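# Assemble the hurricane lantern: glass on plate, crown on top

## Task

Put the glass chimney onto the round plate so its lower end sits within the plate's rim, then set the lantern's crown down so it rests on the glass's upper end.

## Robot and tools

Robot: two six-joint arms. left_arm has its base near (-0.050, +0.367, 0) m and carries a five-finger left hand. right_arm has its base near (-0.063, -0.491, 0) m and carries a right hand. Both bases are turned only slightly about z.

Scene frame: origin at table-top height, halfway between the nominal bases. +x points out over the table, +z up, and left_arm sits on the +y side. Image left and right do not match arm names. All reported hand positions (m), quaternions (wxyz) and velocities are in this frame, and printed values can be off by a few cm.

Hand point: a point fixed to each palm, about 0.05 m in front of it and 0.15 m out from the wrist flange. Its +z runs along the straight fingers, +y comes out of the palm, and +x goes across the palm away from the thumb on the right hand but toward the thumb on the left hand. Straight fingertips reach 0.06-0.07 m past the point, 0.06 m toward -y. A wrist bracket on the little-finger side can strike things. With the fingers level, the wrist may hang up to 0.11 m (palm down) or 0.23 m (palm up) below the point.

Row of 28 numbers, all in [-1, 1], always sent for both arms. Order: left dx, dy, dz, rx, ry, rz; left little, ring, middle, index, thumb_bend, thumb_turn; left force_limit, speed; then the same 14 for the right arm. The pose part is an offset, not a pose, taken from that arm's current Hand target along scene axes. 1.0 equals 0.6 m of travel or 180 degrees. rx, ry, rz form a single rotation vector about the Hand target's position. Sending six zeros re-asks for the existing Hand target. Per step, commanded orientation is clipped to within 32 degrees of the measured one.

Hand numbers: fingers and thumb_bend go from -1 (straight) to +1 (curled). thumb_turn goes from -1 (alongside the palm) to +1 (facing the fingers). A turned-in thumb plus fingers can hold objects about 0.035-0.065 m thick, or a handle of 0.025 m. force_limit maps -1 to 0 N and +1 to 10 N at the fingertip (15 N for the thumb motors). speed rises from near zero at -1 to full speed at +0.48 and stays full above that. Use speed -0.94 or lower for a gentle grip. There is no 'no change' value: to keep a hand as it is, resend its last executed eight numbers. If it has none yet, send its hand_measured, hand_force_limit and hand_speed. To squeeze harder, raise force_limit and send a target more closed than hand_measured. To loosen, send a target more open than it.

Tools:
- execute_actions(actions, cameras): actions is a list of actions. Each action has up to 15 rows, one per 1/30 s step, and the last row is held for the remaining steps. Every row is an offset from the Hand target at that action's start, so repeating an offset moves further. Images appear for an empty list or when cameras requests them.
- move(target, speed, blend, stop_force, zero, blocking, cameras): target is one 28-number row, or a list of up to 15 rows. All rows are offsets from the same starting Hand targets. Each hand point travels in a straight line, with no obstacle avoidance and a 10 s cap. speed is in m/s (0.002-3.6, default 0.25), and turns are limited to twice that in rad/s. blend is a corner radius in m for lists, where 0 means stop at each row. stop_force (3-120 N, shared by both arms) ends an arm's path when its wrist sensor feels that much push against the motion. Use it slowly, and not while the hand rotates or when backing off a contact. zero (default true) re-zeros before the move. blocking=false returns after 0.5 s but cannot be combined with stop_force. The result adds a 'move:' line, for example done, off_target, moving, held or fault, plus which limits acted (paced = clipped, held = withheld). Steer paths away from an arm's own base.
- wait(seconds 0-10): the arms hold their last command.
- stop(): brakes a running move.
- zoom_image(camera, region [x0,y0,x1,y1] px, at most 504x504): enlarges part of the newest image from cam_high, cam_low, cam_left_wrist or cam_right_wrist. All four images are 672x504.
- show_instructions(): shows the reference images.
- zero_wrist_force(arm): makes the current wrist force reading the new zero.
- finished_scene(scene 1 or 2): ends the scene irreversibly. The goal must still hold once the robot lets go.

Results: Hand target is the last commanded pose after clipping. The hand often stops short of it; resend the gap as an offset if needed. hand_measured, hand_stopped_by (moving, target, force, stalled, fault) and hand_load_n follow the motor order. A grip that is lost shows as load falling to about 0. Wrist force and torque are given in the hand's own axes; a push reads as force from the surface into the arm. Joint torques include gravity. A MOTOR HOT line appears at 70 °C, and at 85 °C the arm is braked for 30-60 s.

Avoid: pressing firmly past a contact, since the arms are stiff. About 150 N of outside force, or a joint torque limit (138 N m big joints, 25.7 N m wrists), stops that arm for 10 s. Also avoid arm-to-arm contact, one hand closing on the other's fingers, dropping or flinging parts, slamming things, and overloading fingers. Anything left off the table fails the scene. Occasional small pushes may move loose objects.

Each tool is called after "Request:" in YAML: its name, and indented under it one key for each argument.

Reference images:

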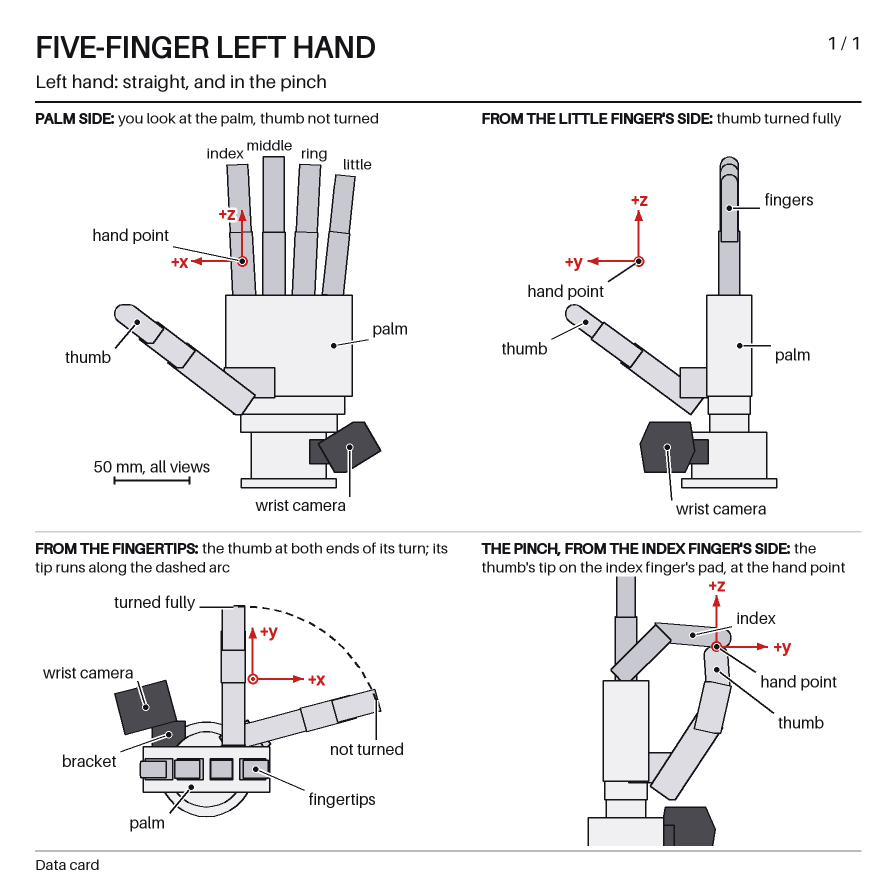

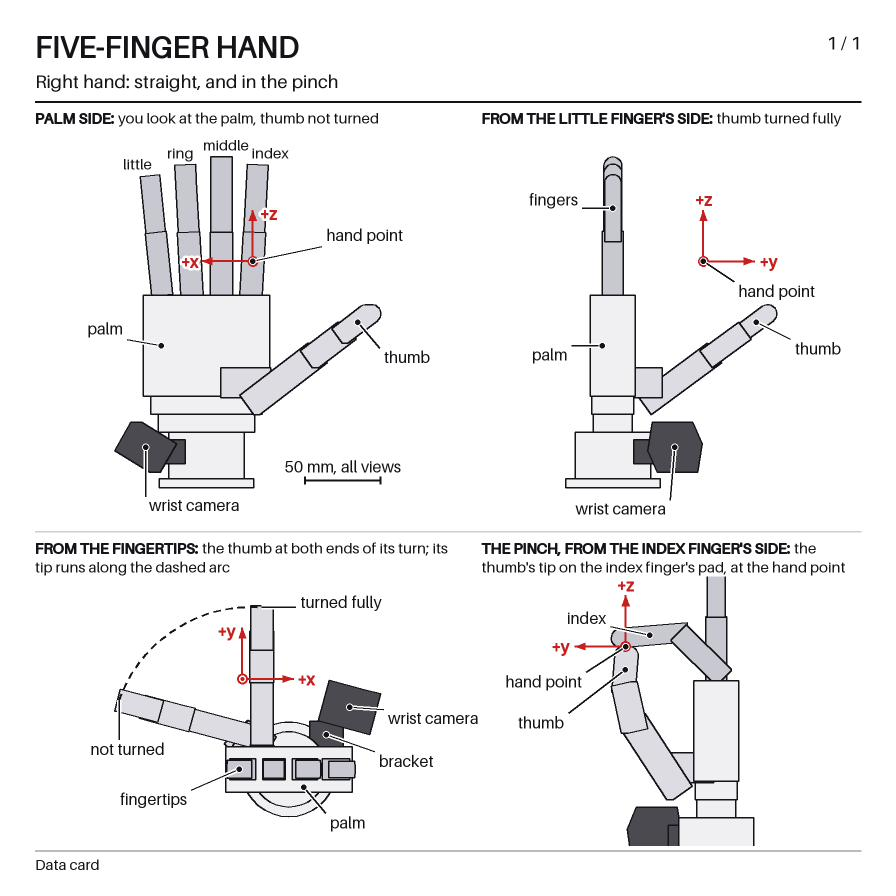

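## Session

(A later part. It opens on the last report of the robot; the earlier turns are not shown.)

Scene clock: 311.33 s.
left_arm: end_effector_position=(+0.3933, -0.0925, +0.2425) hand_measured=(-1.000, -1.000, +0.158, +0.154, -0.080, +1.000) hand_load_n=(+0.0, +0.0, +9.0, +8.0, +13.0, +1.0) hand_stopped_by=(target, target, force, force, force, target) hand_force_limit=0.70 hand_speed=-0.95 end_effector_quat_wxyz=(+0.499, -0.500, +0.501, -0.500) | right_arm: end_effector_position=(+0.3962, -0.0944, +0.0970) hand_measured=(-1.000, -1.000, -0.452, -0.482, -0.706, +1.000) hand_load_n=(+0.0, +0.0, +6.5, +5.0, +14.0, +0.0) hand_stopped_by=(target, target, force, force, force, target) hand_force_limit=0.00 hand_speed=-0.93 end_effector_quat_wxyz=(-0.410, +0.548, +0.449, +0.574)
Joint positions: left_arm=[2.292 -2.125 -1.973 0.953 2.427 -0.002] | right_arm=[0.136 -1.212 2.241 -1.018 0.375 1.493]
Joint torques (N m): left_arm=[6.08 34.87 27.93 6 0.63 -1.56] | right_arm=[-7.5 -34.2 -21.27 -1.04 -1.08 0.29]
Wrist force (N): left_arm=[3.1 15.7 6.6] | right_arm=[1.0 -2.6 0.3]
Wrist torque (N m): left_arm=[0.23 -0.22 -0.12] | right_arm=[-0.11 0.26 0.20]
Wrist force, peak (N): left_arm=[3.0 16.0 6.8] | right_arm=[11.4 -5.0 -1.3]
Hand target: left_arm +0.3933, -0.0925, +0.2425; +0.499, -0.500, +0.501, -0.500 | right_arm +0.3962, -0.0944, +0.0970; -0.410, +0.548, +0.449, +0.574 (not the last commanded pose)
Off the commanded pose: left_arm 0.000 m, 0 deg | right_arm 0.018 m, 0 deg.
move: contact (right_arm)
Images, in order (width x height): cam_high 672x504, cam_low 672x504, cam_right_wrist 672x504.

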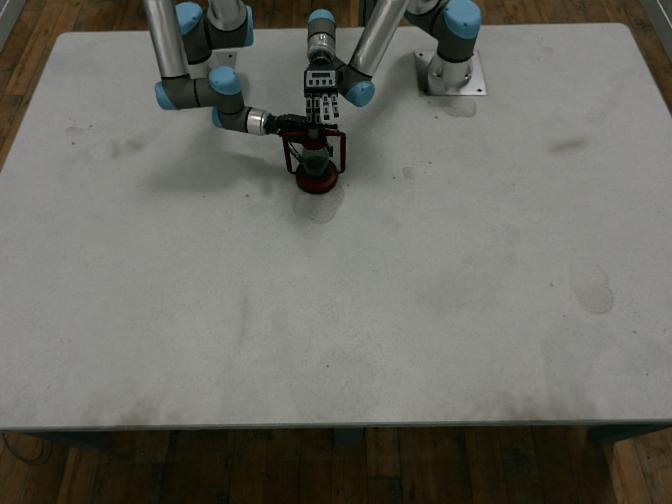

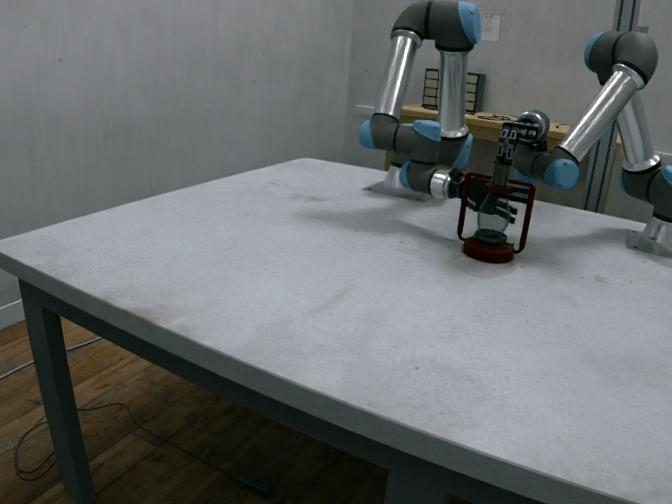

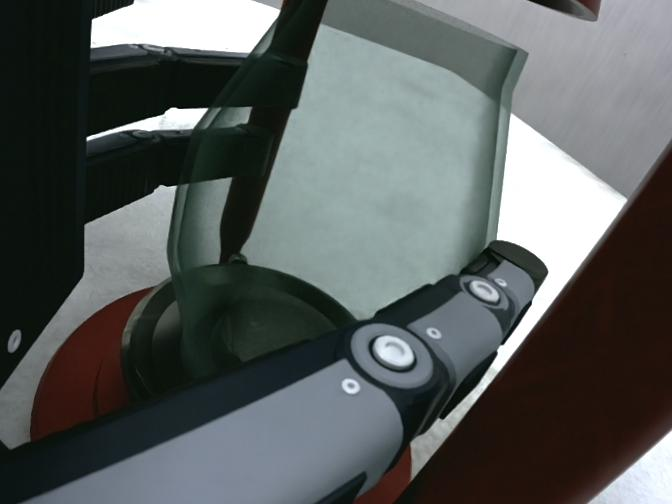

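Request:
zoom_image:
  camera: "cam_right_wrist"
  region: [80, 200, 430, 430]

Request:
zoom_image:
  camera: "cam_low"
  region: [465, 205, 515, 255]

Request:
zoom_image:
  camera: "cam_high"
  region: [294, 150, 340, 196]

Scaled by 1.440.

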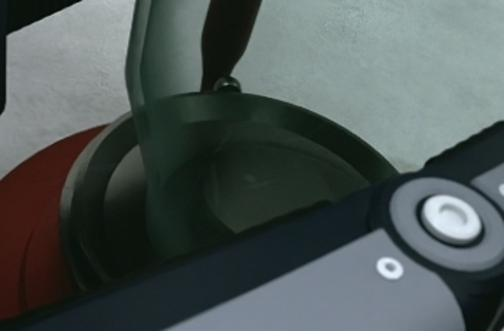

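Scaled by 10.080.

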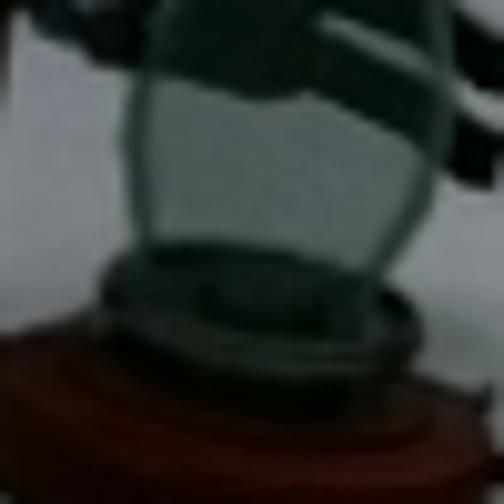

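Scaled by 10.957.

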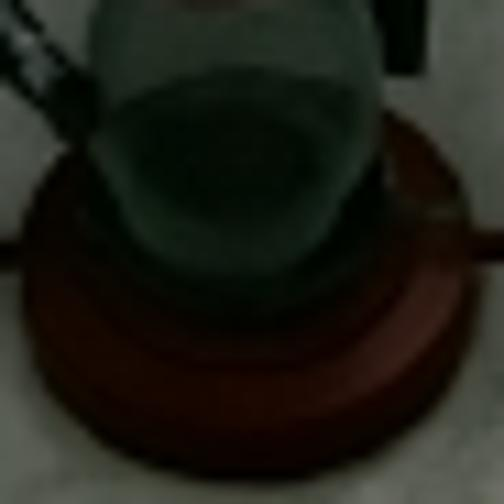

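Request:
move:
  target: [0,0,0,0,0,0,-1,-1,0.55,0.55,0.12,1,0.7,-0.95,0,0,-0.008,0,0,0,-1,-1,-0.2,-0.2,-0.3,1,0.0,-0.93]
  speed: 0.006
  stop_force: 3

Scene clock: 314.47 s.
left_arm: end_effector_position=(+0.3933, -0.0925, +0.2425) hand_measured=(-1.000, -1.000, +0.158, +0.154, -0.080, +1.000) hand_load_n=(+0.0, -0.5, +9.0, +8.0, +13.0, +1.0) hand_stopped_by=(target, target, force, force, force, target) hand_force_limit=0.70 hand_speed=-0.95 end_effector_quat_wxyz=(+0.499, -0.500, +0.501, -0.500) | right_arm: end_effector_position=(+0.3963, -0.0944, +0.0968) hand_measured=(-1.000, -1.000, -0.452, -0.482, -0.706, +1.000) hand_load_n=(+0.0, +0.0, +7.0, +5.0, +13.5, -1.0) hand_stopped_by=(target, target, force, force, force, target) hand_force_limit=0.00 hand_speed=-0.93 end_effector_quat_wxyz=(-0.410, +0.548, +0.449, +0.575)
Joint positions: left_arm=[2.292 -2.125 -1.973 0.953 2.427 -0.002] | right_arm=[0.136 -1.211 2.241 -1.019 0.375 1.493]
Joint torques (N m): left_arm=[6.18 34.96 28.04 5.99 0.65 -1.52] | right_arm=[-7.37 -32.33 -9.83 1.59 1.25 0.11]
Wrist force (N): left_arm=[2.9 16.0 6.5] | right_arm=[4.3 -4.5 0.5]
Wrist torque (N m): left_arm=[0.29 -0.19 -0.14] | right_arm=[-0.14 0.31 0.23]
Wrist force, peak (N): left_arm=[3.1 16.1 6.6] | right_arm=[9.6 -5.9 -0.6]
Hand target: left_arm +0.3933, -0.0925, +0.2425; +0.499, -0.500, +0.501, -0.500 | right_arm +0.3963, -0.0944, +0.0968; -0.410, +0.548, +0.449, +0.575 (not the last commanded pose)
Off the commanded pose: left_arm 0.000 m, 0 deg | right_arm 0.005 m, 0 deg.
move: contact (right_arm)

Request:
move:
  target: [0,0,-0.0167,0,0,0,-1,-1,0.55,0.55,0.12,1,0.7,-0.95,0,0,0,0,0,0,-1,-1,-0.2,-0.2,-0.3,1,0.0,-0.93]
  speed: 0.02
  stop_force: 6
  cameras: ["cam_high","cam_low","cam_left_wrist","cam_right_wrist"]

Request:
zoom_image:
  camera: "cam_low"
  region: [450, 170, 530, 270]

Request:
zoom_image:
  camera: "cam_high"
  region: [280, 120, 350, 200]

Scene clock: 317.47 s.
left_arm: end_effector_position=(+0.3933, -0.0924, +0.2324) hand_measured=(-1.000, -1.000, +0.158, +0.154, -0.080, +1.000) hand_load_n=(+0.0, +0.0, +9.0, +8.0, +13.0, +1.0) hand_stopped_by=(target, target, force, force, force, target) hand_force_limit=0.70 hand_speed=-0.95 end_effector_quat_wxyz=(+0.499, -0.500, +0.501, -0.500) | right_arm: end_effector_position=(+0.3963, -0.0944, +0.0968) hand_measured=(-1.000, -1.000, -0.452, -0.482, -0.706, +1.000) hand_load_n=(+0.0, +0.0, +7.0, +5.0, +13.5, -1.0) hand_stopped_by=(target, target, force, force, force, target) hand_force_limit=0.00 hand_speed=-0.93 end_effector_quat_wxyz=(-0.410, +0.548, +0.449, +0.575)
Joint positions: left_arm=[2.292 -2.146 -1.975 0.976 2.427 -0.002] | right_arm=[0.136 -1.211 2.241 -1.019 0.375 1.493]
Joint torques (N m): left_arm=[4.94 60.75 16 0.67 0.52 1.34] | right_arm=[-7.64 -32.92 -1.05 1.09 2.87 0.01]
Wrist force (N): left_arm=[3.5 12.7 6.0] | right_arm=[3.6 -4.7 0.7]
Wrist torque (N m): left_arm=[0.16 -0.18 -0.08] | right_arm=[-0.13 0.37 0.20]
Wrist force, peak (N): left_arm=[2.9 16.0 6.7] | right_arm=[4.0 -4.8 0.9]
Hand target: left_arm +0.3933, -0.0925, +0.2324; +0.499, -0.500, +0.501, -0.500 | right_arm +0.3963, -0.0944, +0.0968; -0.410, +0.548, +0.449, +0.575
Off the commanded pose: left_arm 0.000 m, 0 deg | right_arm 0.000 m, 0 deg.
move: done

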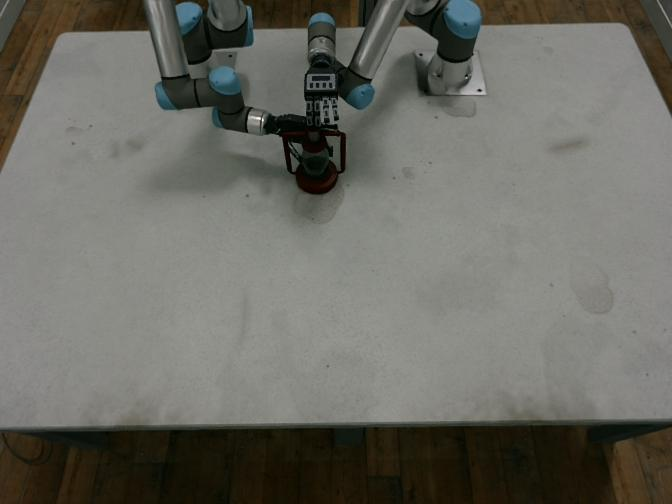

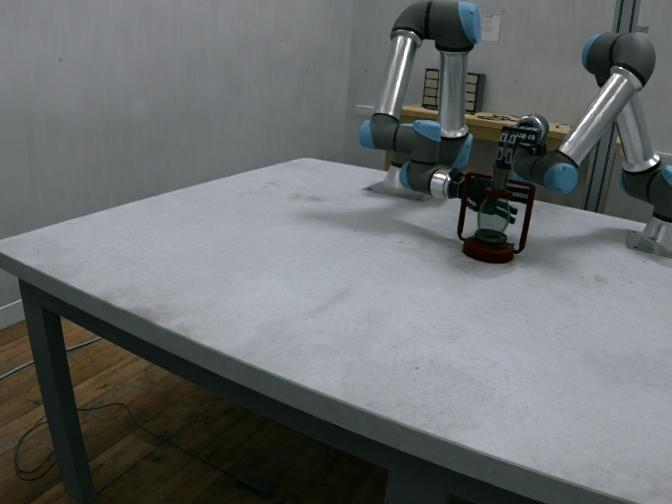

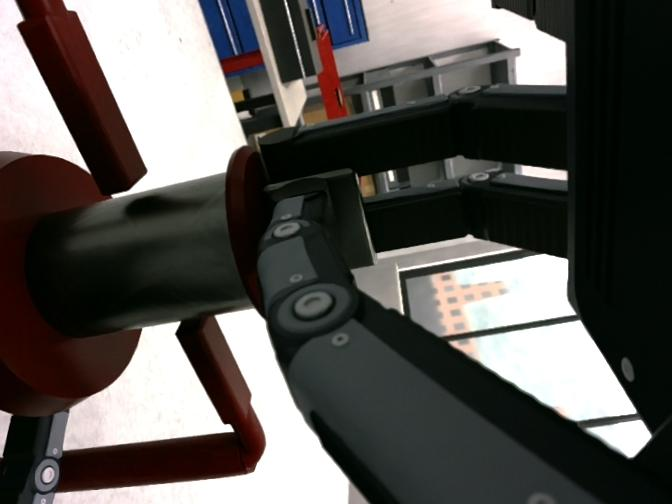

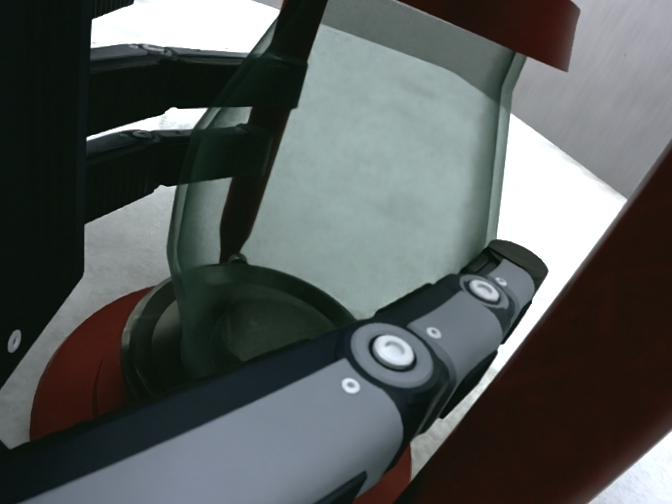

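Scaled by 5.040.

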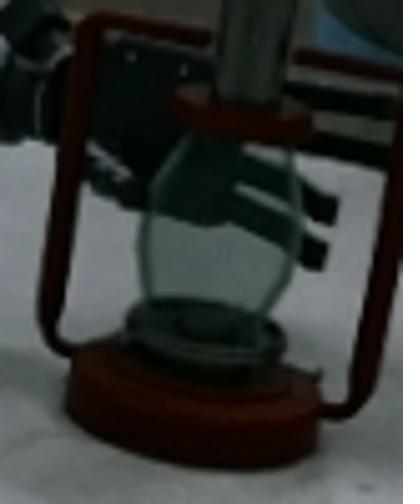

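Scaled by 6.300.

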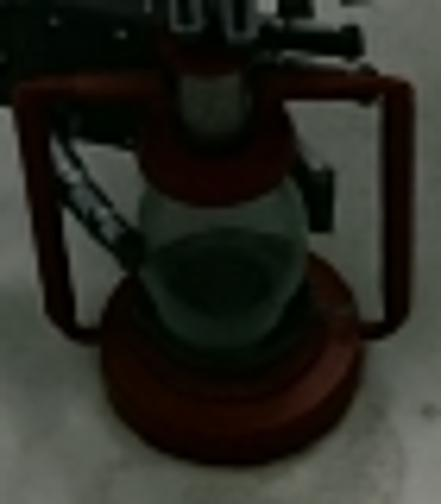

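Request:
move:
  target: [0,0,-0.0267,0,0,0,-1,-1,0.55,0.55,0.12,1,0.7,-0.95,0,0,0,0,0,0,-1,-1,-0.2,-0.2,-0.3,1,0.0,-0.93]
  speed: 0.012
  stop_force: 5
  cameras: ["cam_high","cam_low","cam_right_wrist"]

Request:
zoom_image:
  camera: "cam_low"
  region: [450, 170, 530, 270]

Request:
zoom_image:
  camera: "cam_high"
  region: [280, 120, 350, 200]

Scene clock: 319.53 s.
left_arm: end_effector_position=(+0.3933, -0.0925, +0.2285) hand_measured=(-1.000, -1.000, +0.158, +0.154, -0.080, +1.000) hand_load_n=(+0.0, +0.0, +9.0, +8.0, +12.5, +0.5) hand_stopped_by=(target, target, force, force, force, target) hand_force_limit=0.70 hand_speed=-0.95 end_effector_quat_wxyz=(+0.499, -0.500, +0.501, -0.500) | right_arm: end_effector_position=(+0.3963, -0.0944, +0.0968) hand_measured=(-1.000, -1.000, -0.452, -0.482, -0.706, +1.000) hand_load_n=(+0.0, +0.0, +7.0, +5.5, +13.5, -1.5) hand_stopped_by=(target, target, force, force, force, target) hand_force_limit=0.00 hand_speed=-0.93 end_effector_quat_wxyz=(-0.410, +0.548, +0.449, +0.575)
Joint positions: left_arm=[2.292 -2.155 -1.976 0.986 2.427 -0.002] | right_arm=[0.136 -1.211 2.241 -1.019 0.375 1.493]
Joint torques (N m): left_arm=[4.59 59.66 22.97 1.69 0.48 0.77] | right_arm=[-7.85 -32 -13.75 -1.47 2.75 -0.04]
Wrist force (N): left_arm=[3.4 11.0 5.9] | right_arm=[4.3 -5.3 0.3]
Wrist torque (N m): left_arm=[0.10 -0.15 -0.07] | right_arm=[-0.15 0.37 0.20]
Wrist force, peak (N): left_arm=[3.6 12.9 6.1] | right_arm=[3.3 -9.3 -5.0]
Hand target: left_arm +0.3933, -0.0925, +0.2285; +0.499, -0.500, +0.501, -0.500 (not the last commanded pose) | right_arm +0.3963, -0.0944, +0.0968; -0.410, +0.548, +0.449, +0.575
Off the commanded pose: left_arm 0.012 m, 0 deg | right_arm 0.000 m, 0 deg.
move: contact (left_arm)
Images, in order (width x height): cam_high 672x504, cam_low 672x504, cam_right_wrist 672x504.

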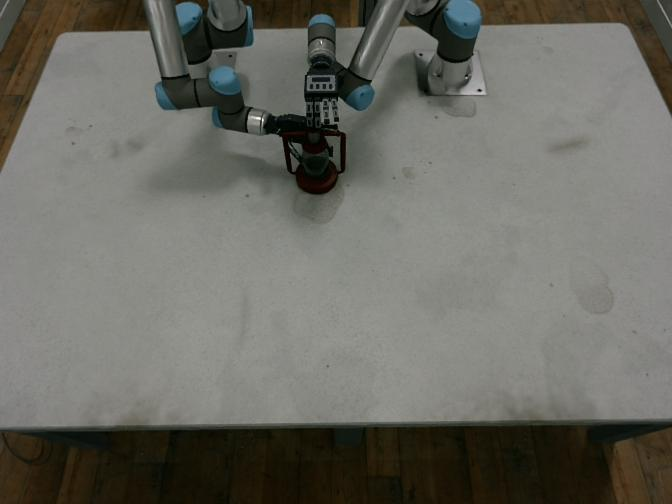

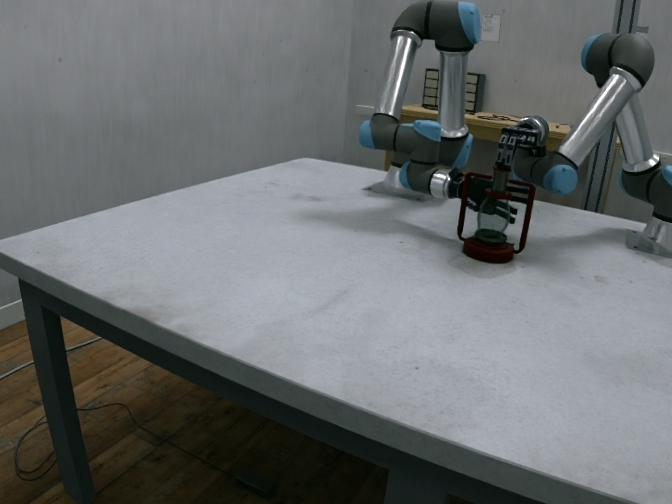

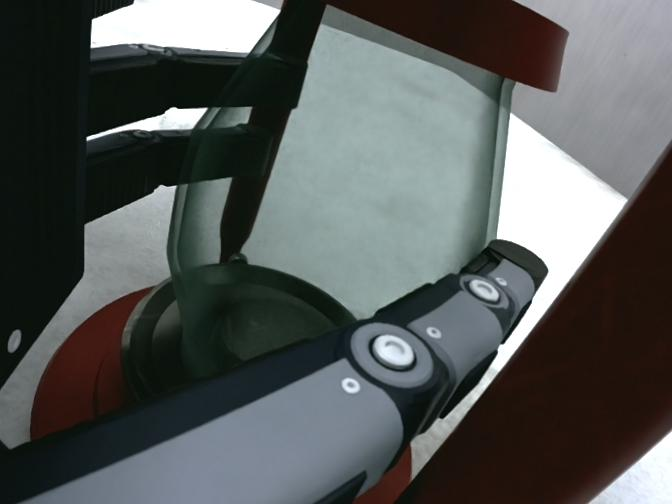

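Scaled by 5.040.

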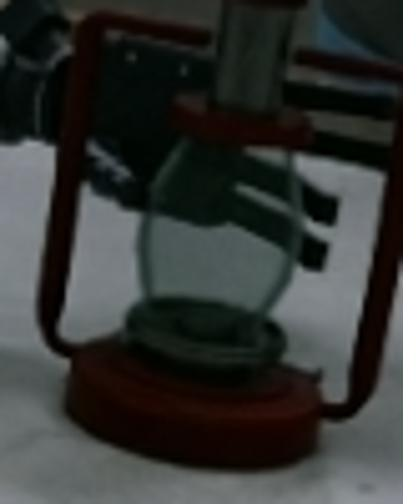

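Scaled by 6.300.

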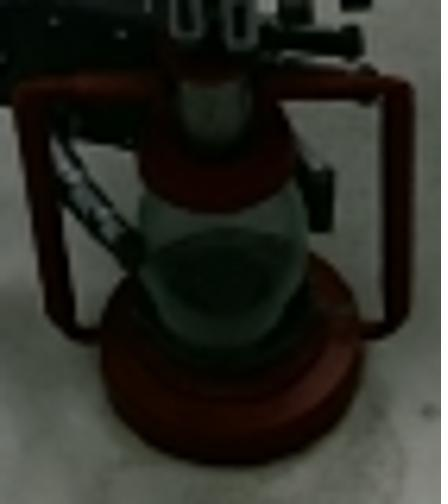

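Request:
move:
  target: [0,0,0,0,0,0,-1,-1,0.55,0.55,0.12,1,0.7,-0.95,0,0,0,0,0,0,-1,-1,-0.55,-0.58,-0.78,1,0.0,-0.93]
  cameras: ["cam_high","cam_low","cam_right_wrist"]

Request:
zoom_image:
  camera: "cam_low"
  region: [450, 170, 530, 270]

Scene clock: 321.50 s.
left_arm: end_effector_position=(+0.3933, -0.0925, +0.2285) hand_measured=(-1.000, -1.000, +0.158, +0.154, -0.080, +1.000) hand_load_n=(+0.0, +0.0, +9.0, +8.0, +13.0, +1.0) hand_stopped_by=(target, target, force, force, force, target) hand_force_limit=0.70 hand_speed=-0.95 end_effector_quat_wxyz=(+0.499, -0.500, +0.501, -0.500) | right_arm: end_effector_position=(+0.3963, -0.0944, +0.0968) hand_measured=(-1.000, -1.000, -0.550, -0.580, -0.780, +1.000) hand_load_n=(+0.0, -0.5, -0.5, +0.0, -0.5, +0.5) hand_stopped_by=(target, target, target, target, target, target) hand_force_limit=0.00 hand_speed=-0.93 end_effector_quat_wxyz=(-0.410, +0.548, +0.449, +0.575)
Joint positions: left_arm=[2.292 -2.155 -1.976 0.986 2.427 -0.002] | right_arm=[0.136 -1.211 2.241 -1.019 0.375 1.493]
Joint torques (N m): left_arm=[4.9 57.97 23.16 4.17 0.45 0.64] | right_arm=[-1.44 -31.73 -16.16 -1.48 -1.83 0.02]
Wrist force (N): left_arm=[3.6 11.5 5.9] | right_arm=[0.1 -0.8 0.3]
Wrist torque (N m): left_arm=[0.13 -0.18 -0.06] | right_arm=[-0.10 0.26 0.19]
Wrist force, peak (N): left_arm=[3.4 11.5 6.1] | right_arm=[4.7 -5.4 0.1]
Hand target: left_arm +0.3933, -0.0925, +0.2285; +0.499, -0.500, +0.501, -0.500 | right_arm +0.3963, -0.0944, +0.0968; -0.410, +0.548, +0.449, +0.575
Off the commanded pose: left_arm 0.000 m, 0 deg | right_arm 0.000 m, 0 deg.
move: done
Images, in order (width x height): cam_high 672x504, cam_low 672x504, cam_right_wrist 672x504.

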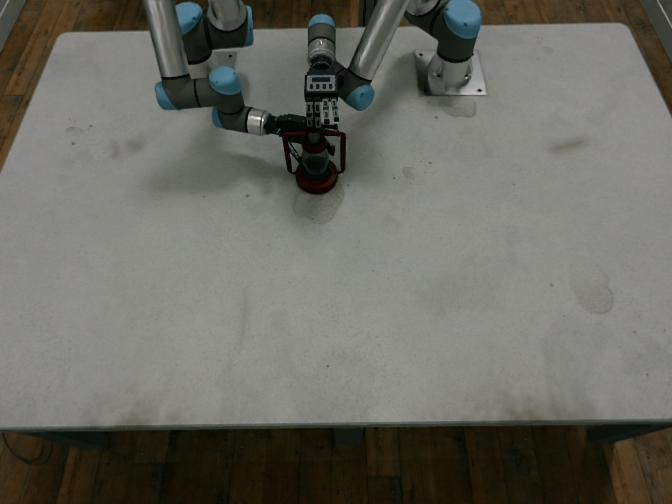

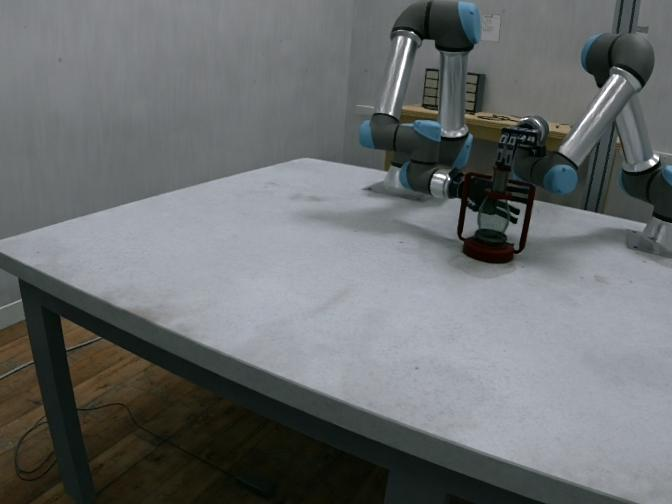

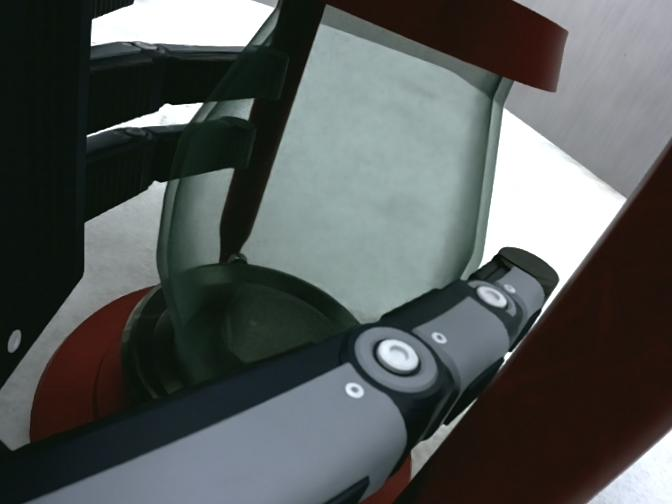

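Scaled by 5.040.

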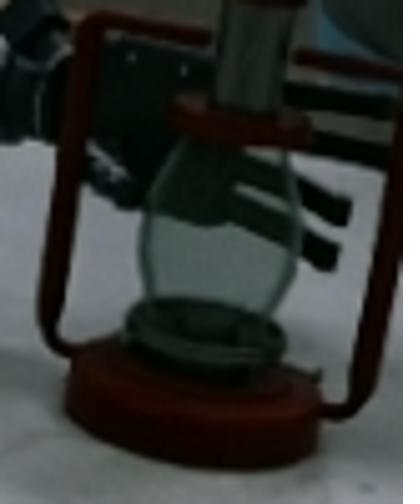

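Request:
move:
  target: [0,0,-0.02,0,0,0,-1,-1,0.55,0.55,0.12,1,0.7,-0.95,0,0,0,0,0,0,-1,-1,-0.55,-0.58,-0.78,1,0.0,-0.93]
  speed: 0.012
  stop_force: 5
  cameras: ["cam_high","cam_low","cam_right_wrist"]

Request:
zoom_image:
  camera: "cam_low"
  region: [450, 170, 530, 270]

Request:
zoom_image:
  camera: "cam_high"
  region: [280, 120, 350, 200]

Scene clock: 323.60 s.
left_arm: end_effector_position=(+0.3933, -0.0925, +0.2228) hand_measured=(-1.000, -1.000, +0.158, +0.154, -0.080, +1.000) hand_load_n=(+0.0, +0.0, +9.0, +8.0, +12.5, +0.5) hand_stopped_by=(target, target, force, force, force, target) hand_force_limit=0.70 hand_speed=-0.95 end_effector_quat_wxyz=(+0.499, -0.500, +0.501, -0.500) | right_arm: end_effector_position=(+0.3963, -0.0944, +0.0968) hand_measured=(-1.000, -1.000, -0.550, -0.580, -0.780, +1.000) hand_load_n=(+0.0, +0.0, +0.0, +0.0, +0.0, +0.5) hand_stopped_by=(target, target, target, target, target, target) hand_force_limit=0.00 hand_speed=-0.93 end_effector_quat_wxyz=(-0.410, +0.548, +0.449, +0.575)
Joint positions: left_arm=[2.292 -2.167 -1.977 0.999 2.427 -0.002] | right_arm=[0.136 -1.211 2.241 -1.019 0.375 1.493]
Joint torques (N m): left_arm=[4.88 56.53 15.97 1.96 0.48 -0.23] | right_arm=[4.37 -30.31 -3.29 -1.38 -1.81 -0.09]
Wrist force (N): left_arm=[2.8 6.0 5.1] | right_arm=[0.1 -1.1 0.4]
Wrist torque (N m): left_arm=[-0.01 -0.21 0.08] | right_arm=[-0.14 0.25 0.18]
Wrist force, peak (N): left_arm=[3.5 11.4 6.0] | right_arm=[0.0 -1.4 0.4]
Hand target: left_arm +0.3933, -0.0925, +0.2228; +0.499, -0.500, +0.501, -0.500 (not the last commanded pose) | right_arm +0.3963, -0.0944, +0.0968; -0.410, +0.548, +0.449, +0.575
Off the commanded pose: left_arm 0.006 m, 0 deg | right_arm 0.000 m, 0 deg.
move: contact (left_arm)
Images, in order (width x height): cam_high 672x504, cam_low 672x504, cam_right_wrist 672x504.

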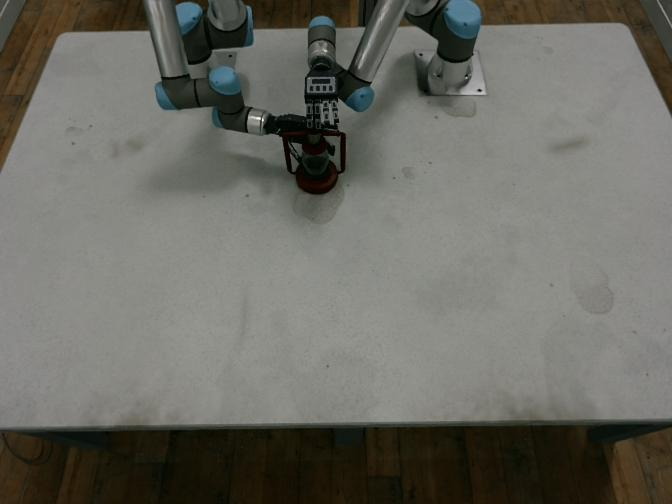

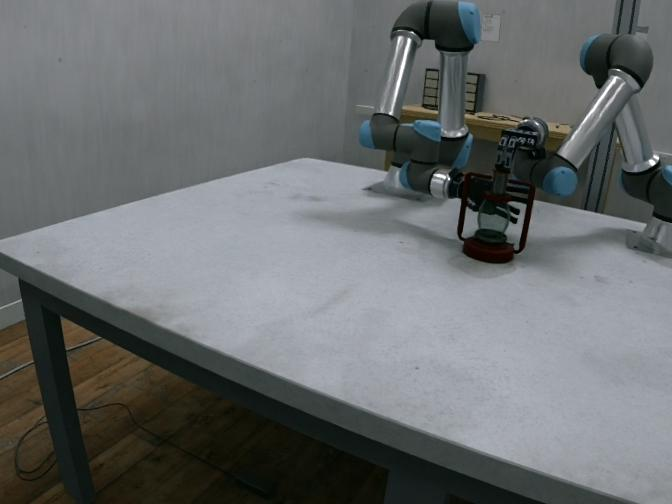

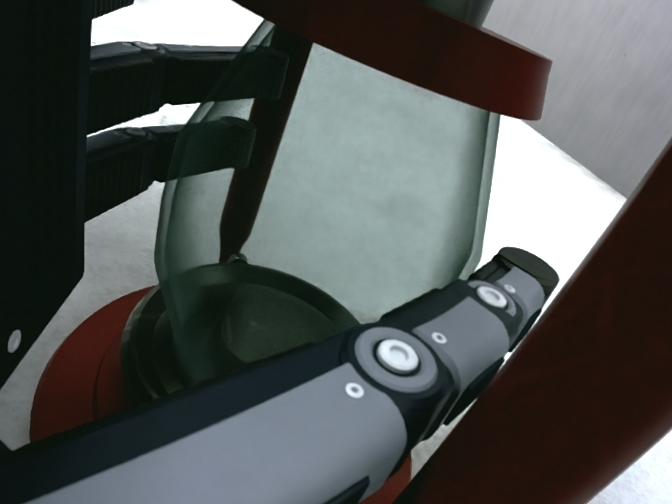

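Scaled by 5.040.

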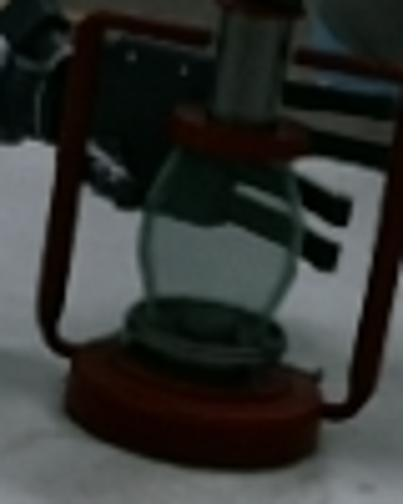

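Scaled by 6.300.

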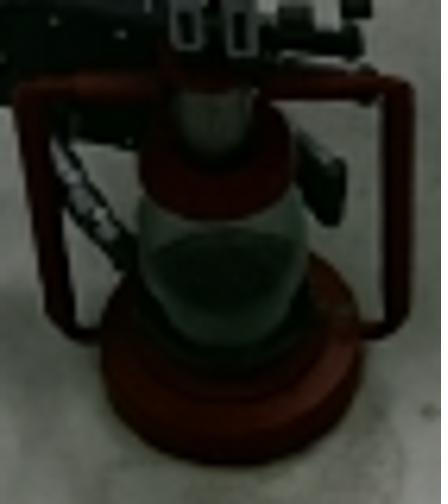

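Request:
move:
  target: [0,0,-0.015,0,0,0,-1,-1,0.55,0.55,0.12,1,0.7,-0.95,0,0,0,0,0,0,-1,-1,-0.55,-0.58,-0.78,1,0.0,-0.93]
  speed: 0.01
  stop_force: 5
  cameras: ["cam_high","cam_low","cam_right_wrist"]

Request:
zoom_image:
  camera: "cam_low"
  region: [450, 170, 530, 270]

Request:
zoom_image:
  camera: "cam_high"
  region: [280, 120, 350, 200]

Scene clock: 326.27 s.
left_arm: end_effector_position=(+0.3933, -0.0925, +0.2227) hand_measured=(-1.000, -1.000, +0.158, +0.154, -0.080, +1.000) hand_load_n=(+0.0, +0.0, +9.5, +8.0, +12.0, +1.0) hand_stopped_by=(target, target, force, force, force, target) hand_force_limit=0.70 hand_speed=-0.95 end_effector_quat_wxyz=(+0.499, -0.500, +0.501, -0.500) | right_arm: end_effector_position=(+0.3963, -0.0944, +0.0968) hand_measured=(-1.000, -1.000, -0.550, -0.580, -0.780, +1.000) hand_load_n=(+0.0, +0.0, +0.0, +0.0, +0.0, +0.5) hand_stopped_by=(target, target, target, target, target, target) hand_force_limit=0.00 hand_speed=-0.93 end_effector_quat_wxyz=(-0.410, +0.548, +0.449, +0.575)
Joint positions: left_arm=[2.292 -2.167 -1.977 1 2.427 -0.002] | right_arm=[0.136 -1.211 2.241 -1.019 0.375 1.493]
Joint torques (N m): left_arm=[5.22 53.69 15.4 -0.5 0.48 -0.42] | right_arm=[4.46 -28.67 0.46 -1.39 -1.77 -0.18]
Wrist force (N): left_arm=[2.1 -0.3 4.9] | right_arm=[0.1 -1.0 0.5]
Wrist torque (N m): left_arm=[-0.20 -0.19 0.18] | right_arm=[-0.13 0.25 0.18]
Wrist force, peak (N): left_arm=[3.1 -10.2 5.0] | right_arm=[0.0 -1.4 0.4]
Hand target: left_arm +0.3933, -0.0925, +0.2227; +0.499, -0.500, +0.501, -0.500 (not the last commanded pose) | right_arm +0.3963, -0.0944, +0.0968; -0.410, +0.548, +0.449, +0.575
Off the commanded pose: left_arm 0.009 m, 0 deg | right_arm 0.000 m, 0 deg.
move: contact (left_arm)
Images, in order (width x height): cam_high 672x504, cam_low 672x504, cam_right_wrist 672x504.

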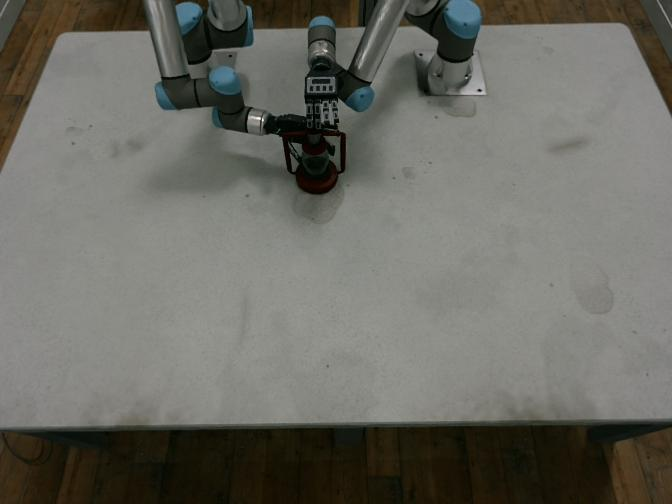

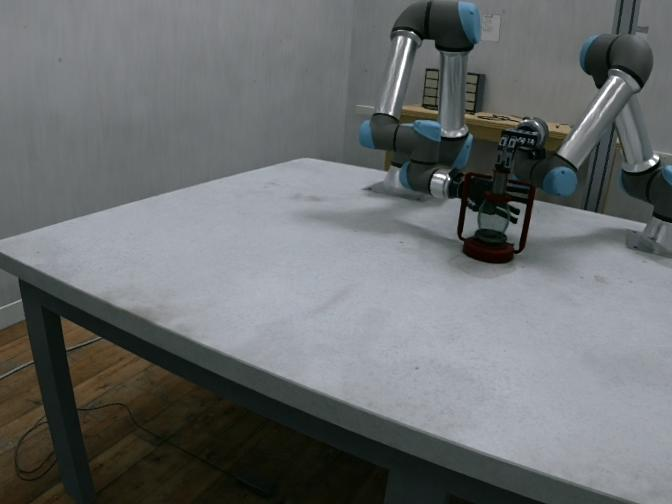

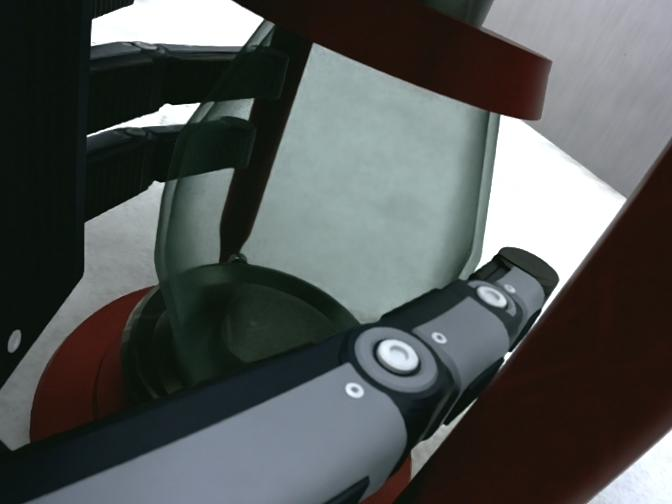

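Scaled by 5.040.

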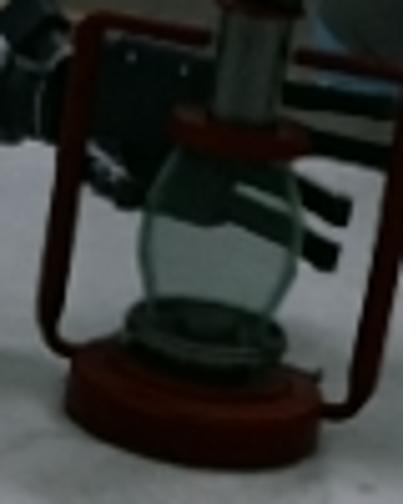

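Scaled by 6.300.

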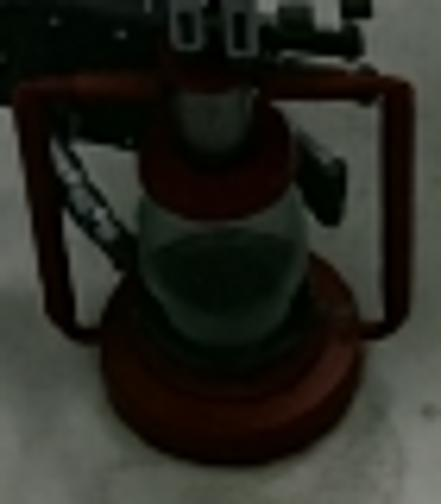

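Request:
move:
  target: [0,0,0,0,0,0,-1,-1,-0.15,-0.15,-0.2,1,0.7,-0.8,0,0,0,0,0,0,-1,-1,-0.8,-0.8,-0.9,1,0.0,-0.8]

Request:
move:
  target: [-0.0035,0,0.13,0,0,0,-1,-1,-0.15,-0.15,-0.2,1,0.7,-0.8,0,0,0,0,0,0,-1,-1,-0.8,-0.8,-0.9,1,0.0,-0.8]
  speed: 0.06
  stop_force: 6
  cameras: ["cam_high","cam_low","cam_right_wrist","cam_left_wrist"]

Request:
zoom_image:
  camera: "cam_low"
  region: [450, 170, 530, 270]

Scene clock: 327.77 s.
left_arm: end_effector_position=(+0.3933, -0.0925, +0.2227) hand_measured=(-1.000, -1.000, -0.150, -0.150, -0.196, +1.000) hand_load_n=(+0.0, -0.5, +0.0, +0.0, -4.0, +0.0) hand_stopped_by=(target, target, target, target, target, target) hand_force_limit=0.70 hand_speed=-0.80 end_effector_quat_wxyz=(+0.499, -0.500, +0.501, -0.500) | right_arm: end_effector_position=(+0.3962, -0.0944, +0.0968) hand_measured=(-1.000, -1.000, -0.800, -0.800, -0.896, +1.000) hand_load_n=(+0.0, +0.0, +0.0, +0.0, -4.0, +0.0) hand_stopped_by=(target, target, target, target, target, target) hand_force_limit=0.00 hand_speed=-0.80 end_effector_quat_wxyz=(-0.410, +0.548, +0.449, +0.575)
Joint positions: left_arm=[2.292 -2.167 -1.977 1 2.427 -0.002] | right_arm=[0.136 -1.211 2.241 -1.019 0.375 1.493]
Joint torques (N m): left_arm=[4.82 45.98 13.23 2.52 0.43 -0.25] | right_arm=[-2.45 -28.8 0.6 -1.41 2.65 -0.14]
Wrist force (N): left_arm=[1.3 -4.2 0.2] | right_arm=[0.6 -6.3 8.5]
Wrist torque (N m): left_arm=[-0.31 -0.12 0.10] | right_arm=[-0.36 0.12 0.16]
Wrist force, peak (N): left_arm=[0.7 2.9 -6.5] | right_arm=[0.0 -6.3 9.0]
Hand target: left_arm +0.3933, -0.0925, +0.2227; +0.499, -0.500, +0.501, -0.500 | right_arm +0.3963, -0.0944, +0.0968; -0.410, +0.548, +0.449, +0.575
Off the commanded pose: left_arm 0.000 m, 0 deg | right_arm 0.000 m, 0 deg.
move: done

Scene clock: 330.13 s.
left_arm: end_effector_position=(+0.3912, -0.0925, +0.3007) hand_measured=(-1.000, -1.000, -0.150, -0.150, -0.198, +1.000) hand_load_n=(+0.0, +0.0, +0.0, +0.0, +0.0, +0.0) hand_stopped_by=(target, target, target, target, target, target) hand_force_limit=0.70 hand_speed=-0.80 end_effector_quat_wxyz=(+0.499, -0.500, +0.501, -0.500) | right_arm: end_effector_position=(+0.3963, -0.0944, +0.0968) hand_measured=(-1.000, -1.000, -0.800, -0.800, -0.896, +1.000) hand_load_n=(+0.0, +0.0, +0.0, +0.0, -4.0, +0.0) hand_stopped_by=(target, target, target, target, target, target) hand_force_limit=0.00 hand_speed=-0.80 end_effector_quat_wxyz=(-0.410, +0.548, +0.449, +0.575)
Joint positions: left_arm=[2.288 -2.009 -1.949 0.814 2.43 -0.002] | right_arm=[0.136 -1.211 2.241 -1.019 0.375 1.493]
Joint torques (N m): left_arm=[1.74 20.96 3.48 2.28 -0.51 -1.5] | right_arm=[-11.11 -27.6 0.39 -1.38 3.38 -0.23]
Wrist force (N): left_arm=[1.3 -0.8 -1.8] | right_arm=[0.4 -6.5 8.9]
Wrist torque (N m): left_arm=[-0.21 -0.19 0.03] | right_arm=[-0.39 0.15 0.15]
Wrist force, peak (N): left_arm=[1.4 -4.1 0.0] | right_arm=[0.2 -6.6 8.9]
Hand target: left_arm +0.3912, -0.0925, +0.3007; +0.499, -0.500, +0.501, -0.500 | right_arm +0.3963, -0.0944, +0.0968; -0.410, +0.548, +0.449, +0.575
Off the commanded pose: left_arm 0.000 m, 0 deg | right_arm 0.000 m, 0 deg.
move: done

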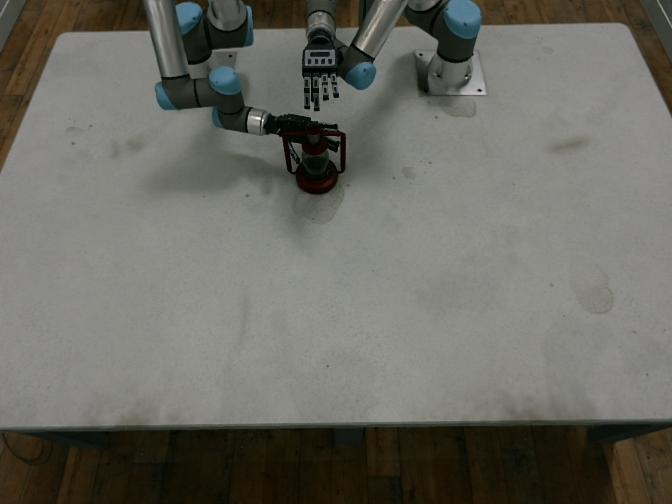

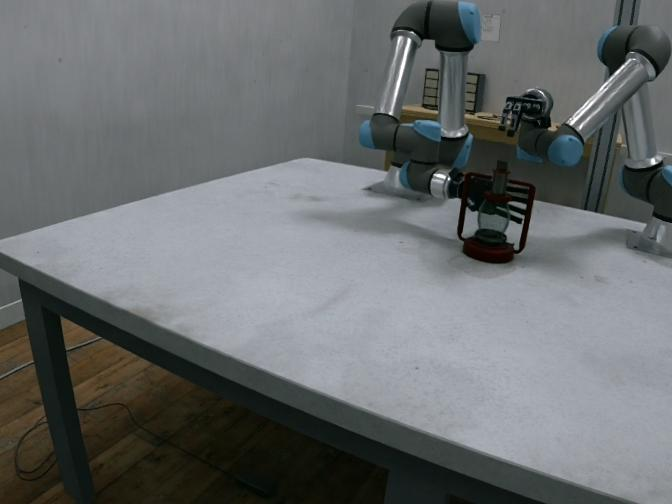

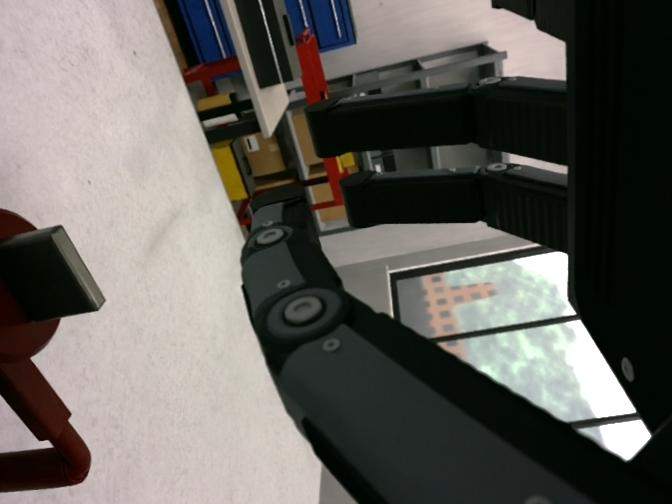

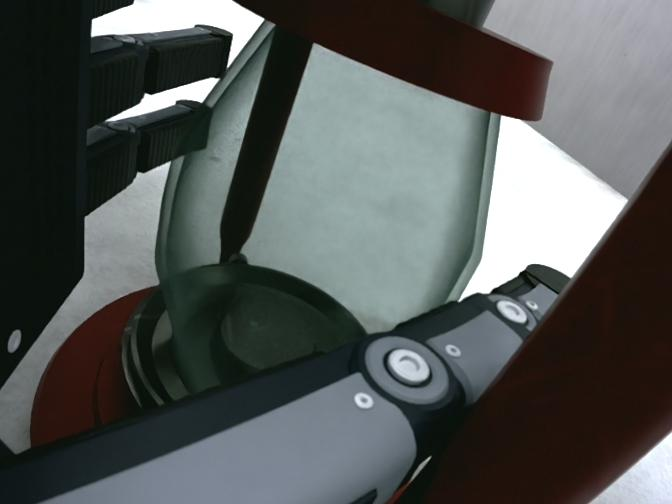

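Scaled by 5.040.

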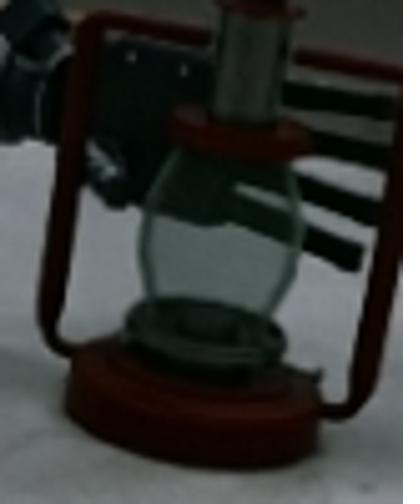

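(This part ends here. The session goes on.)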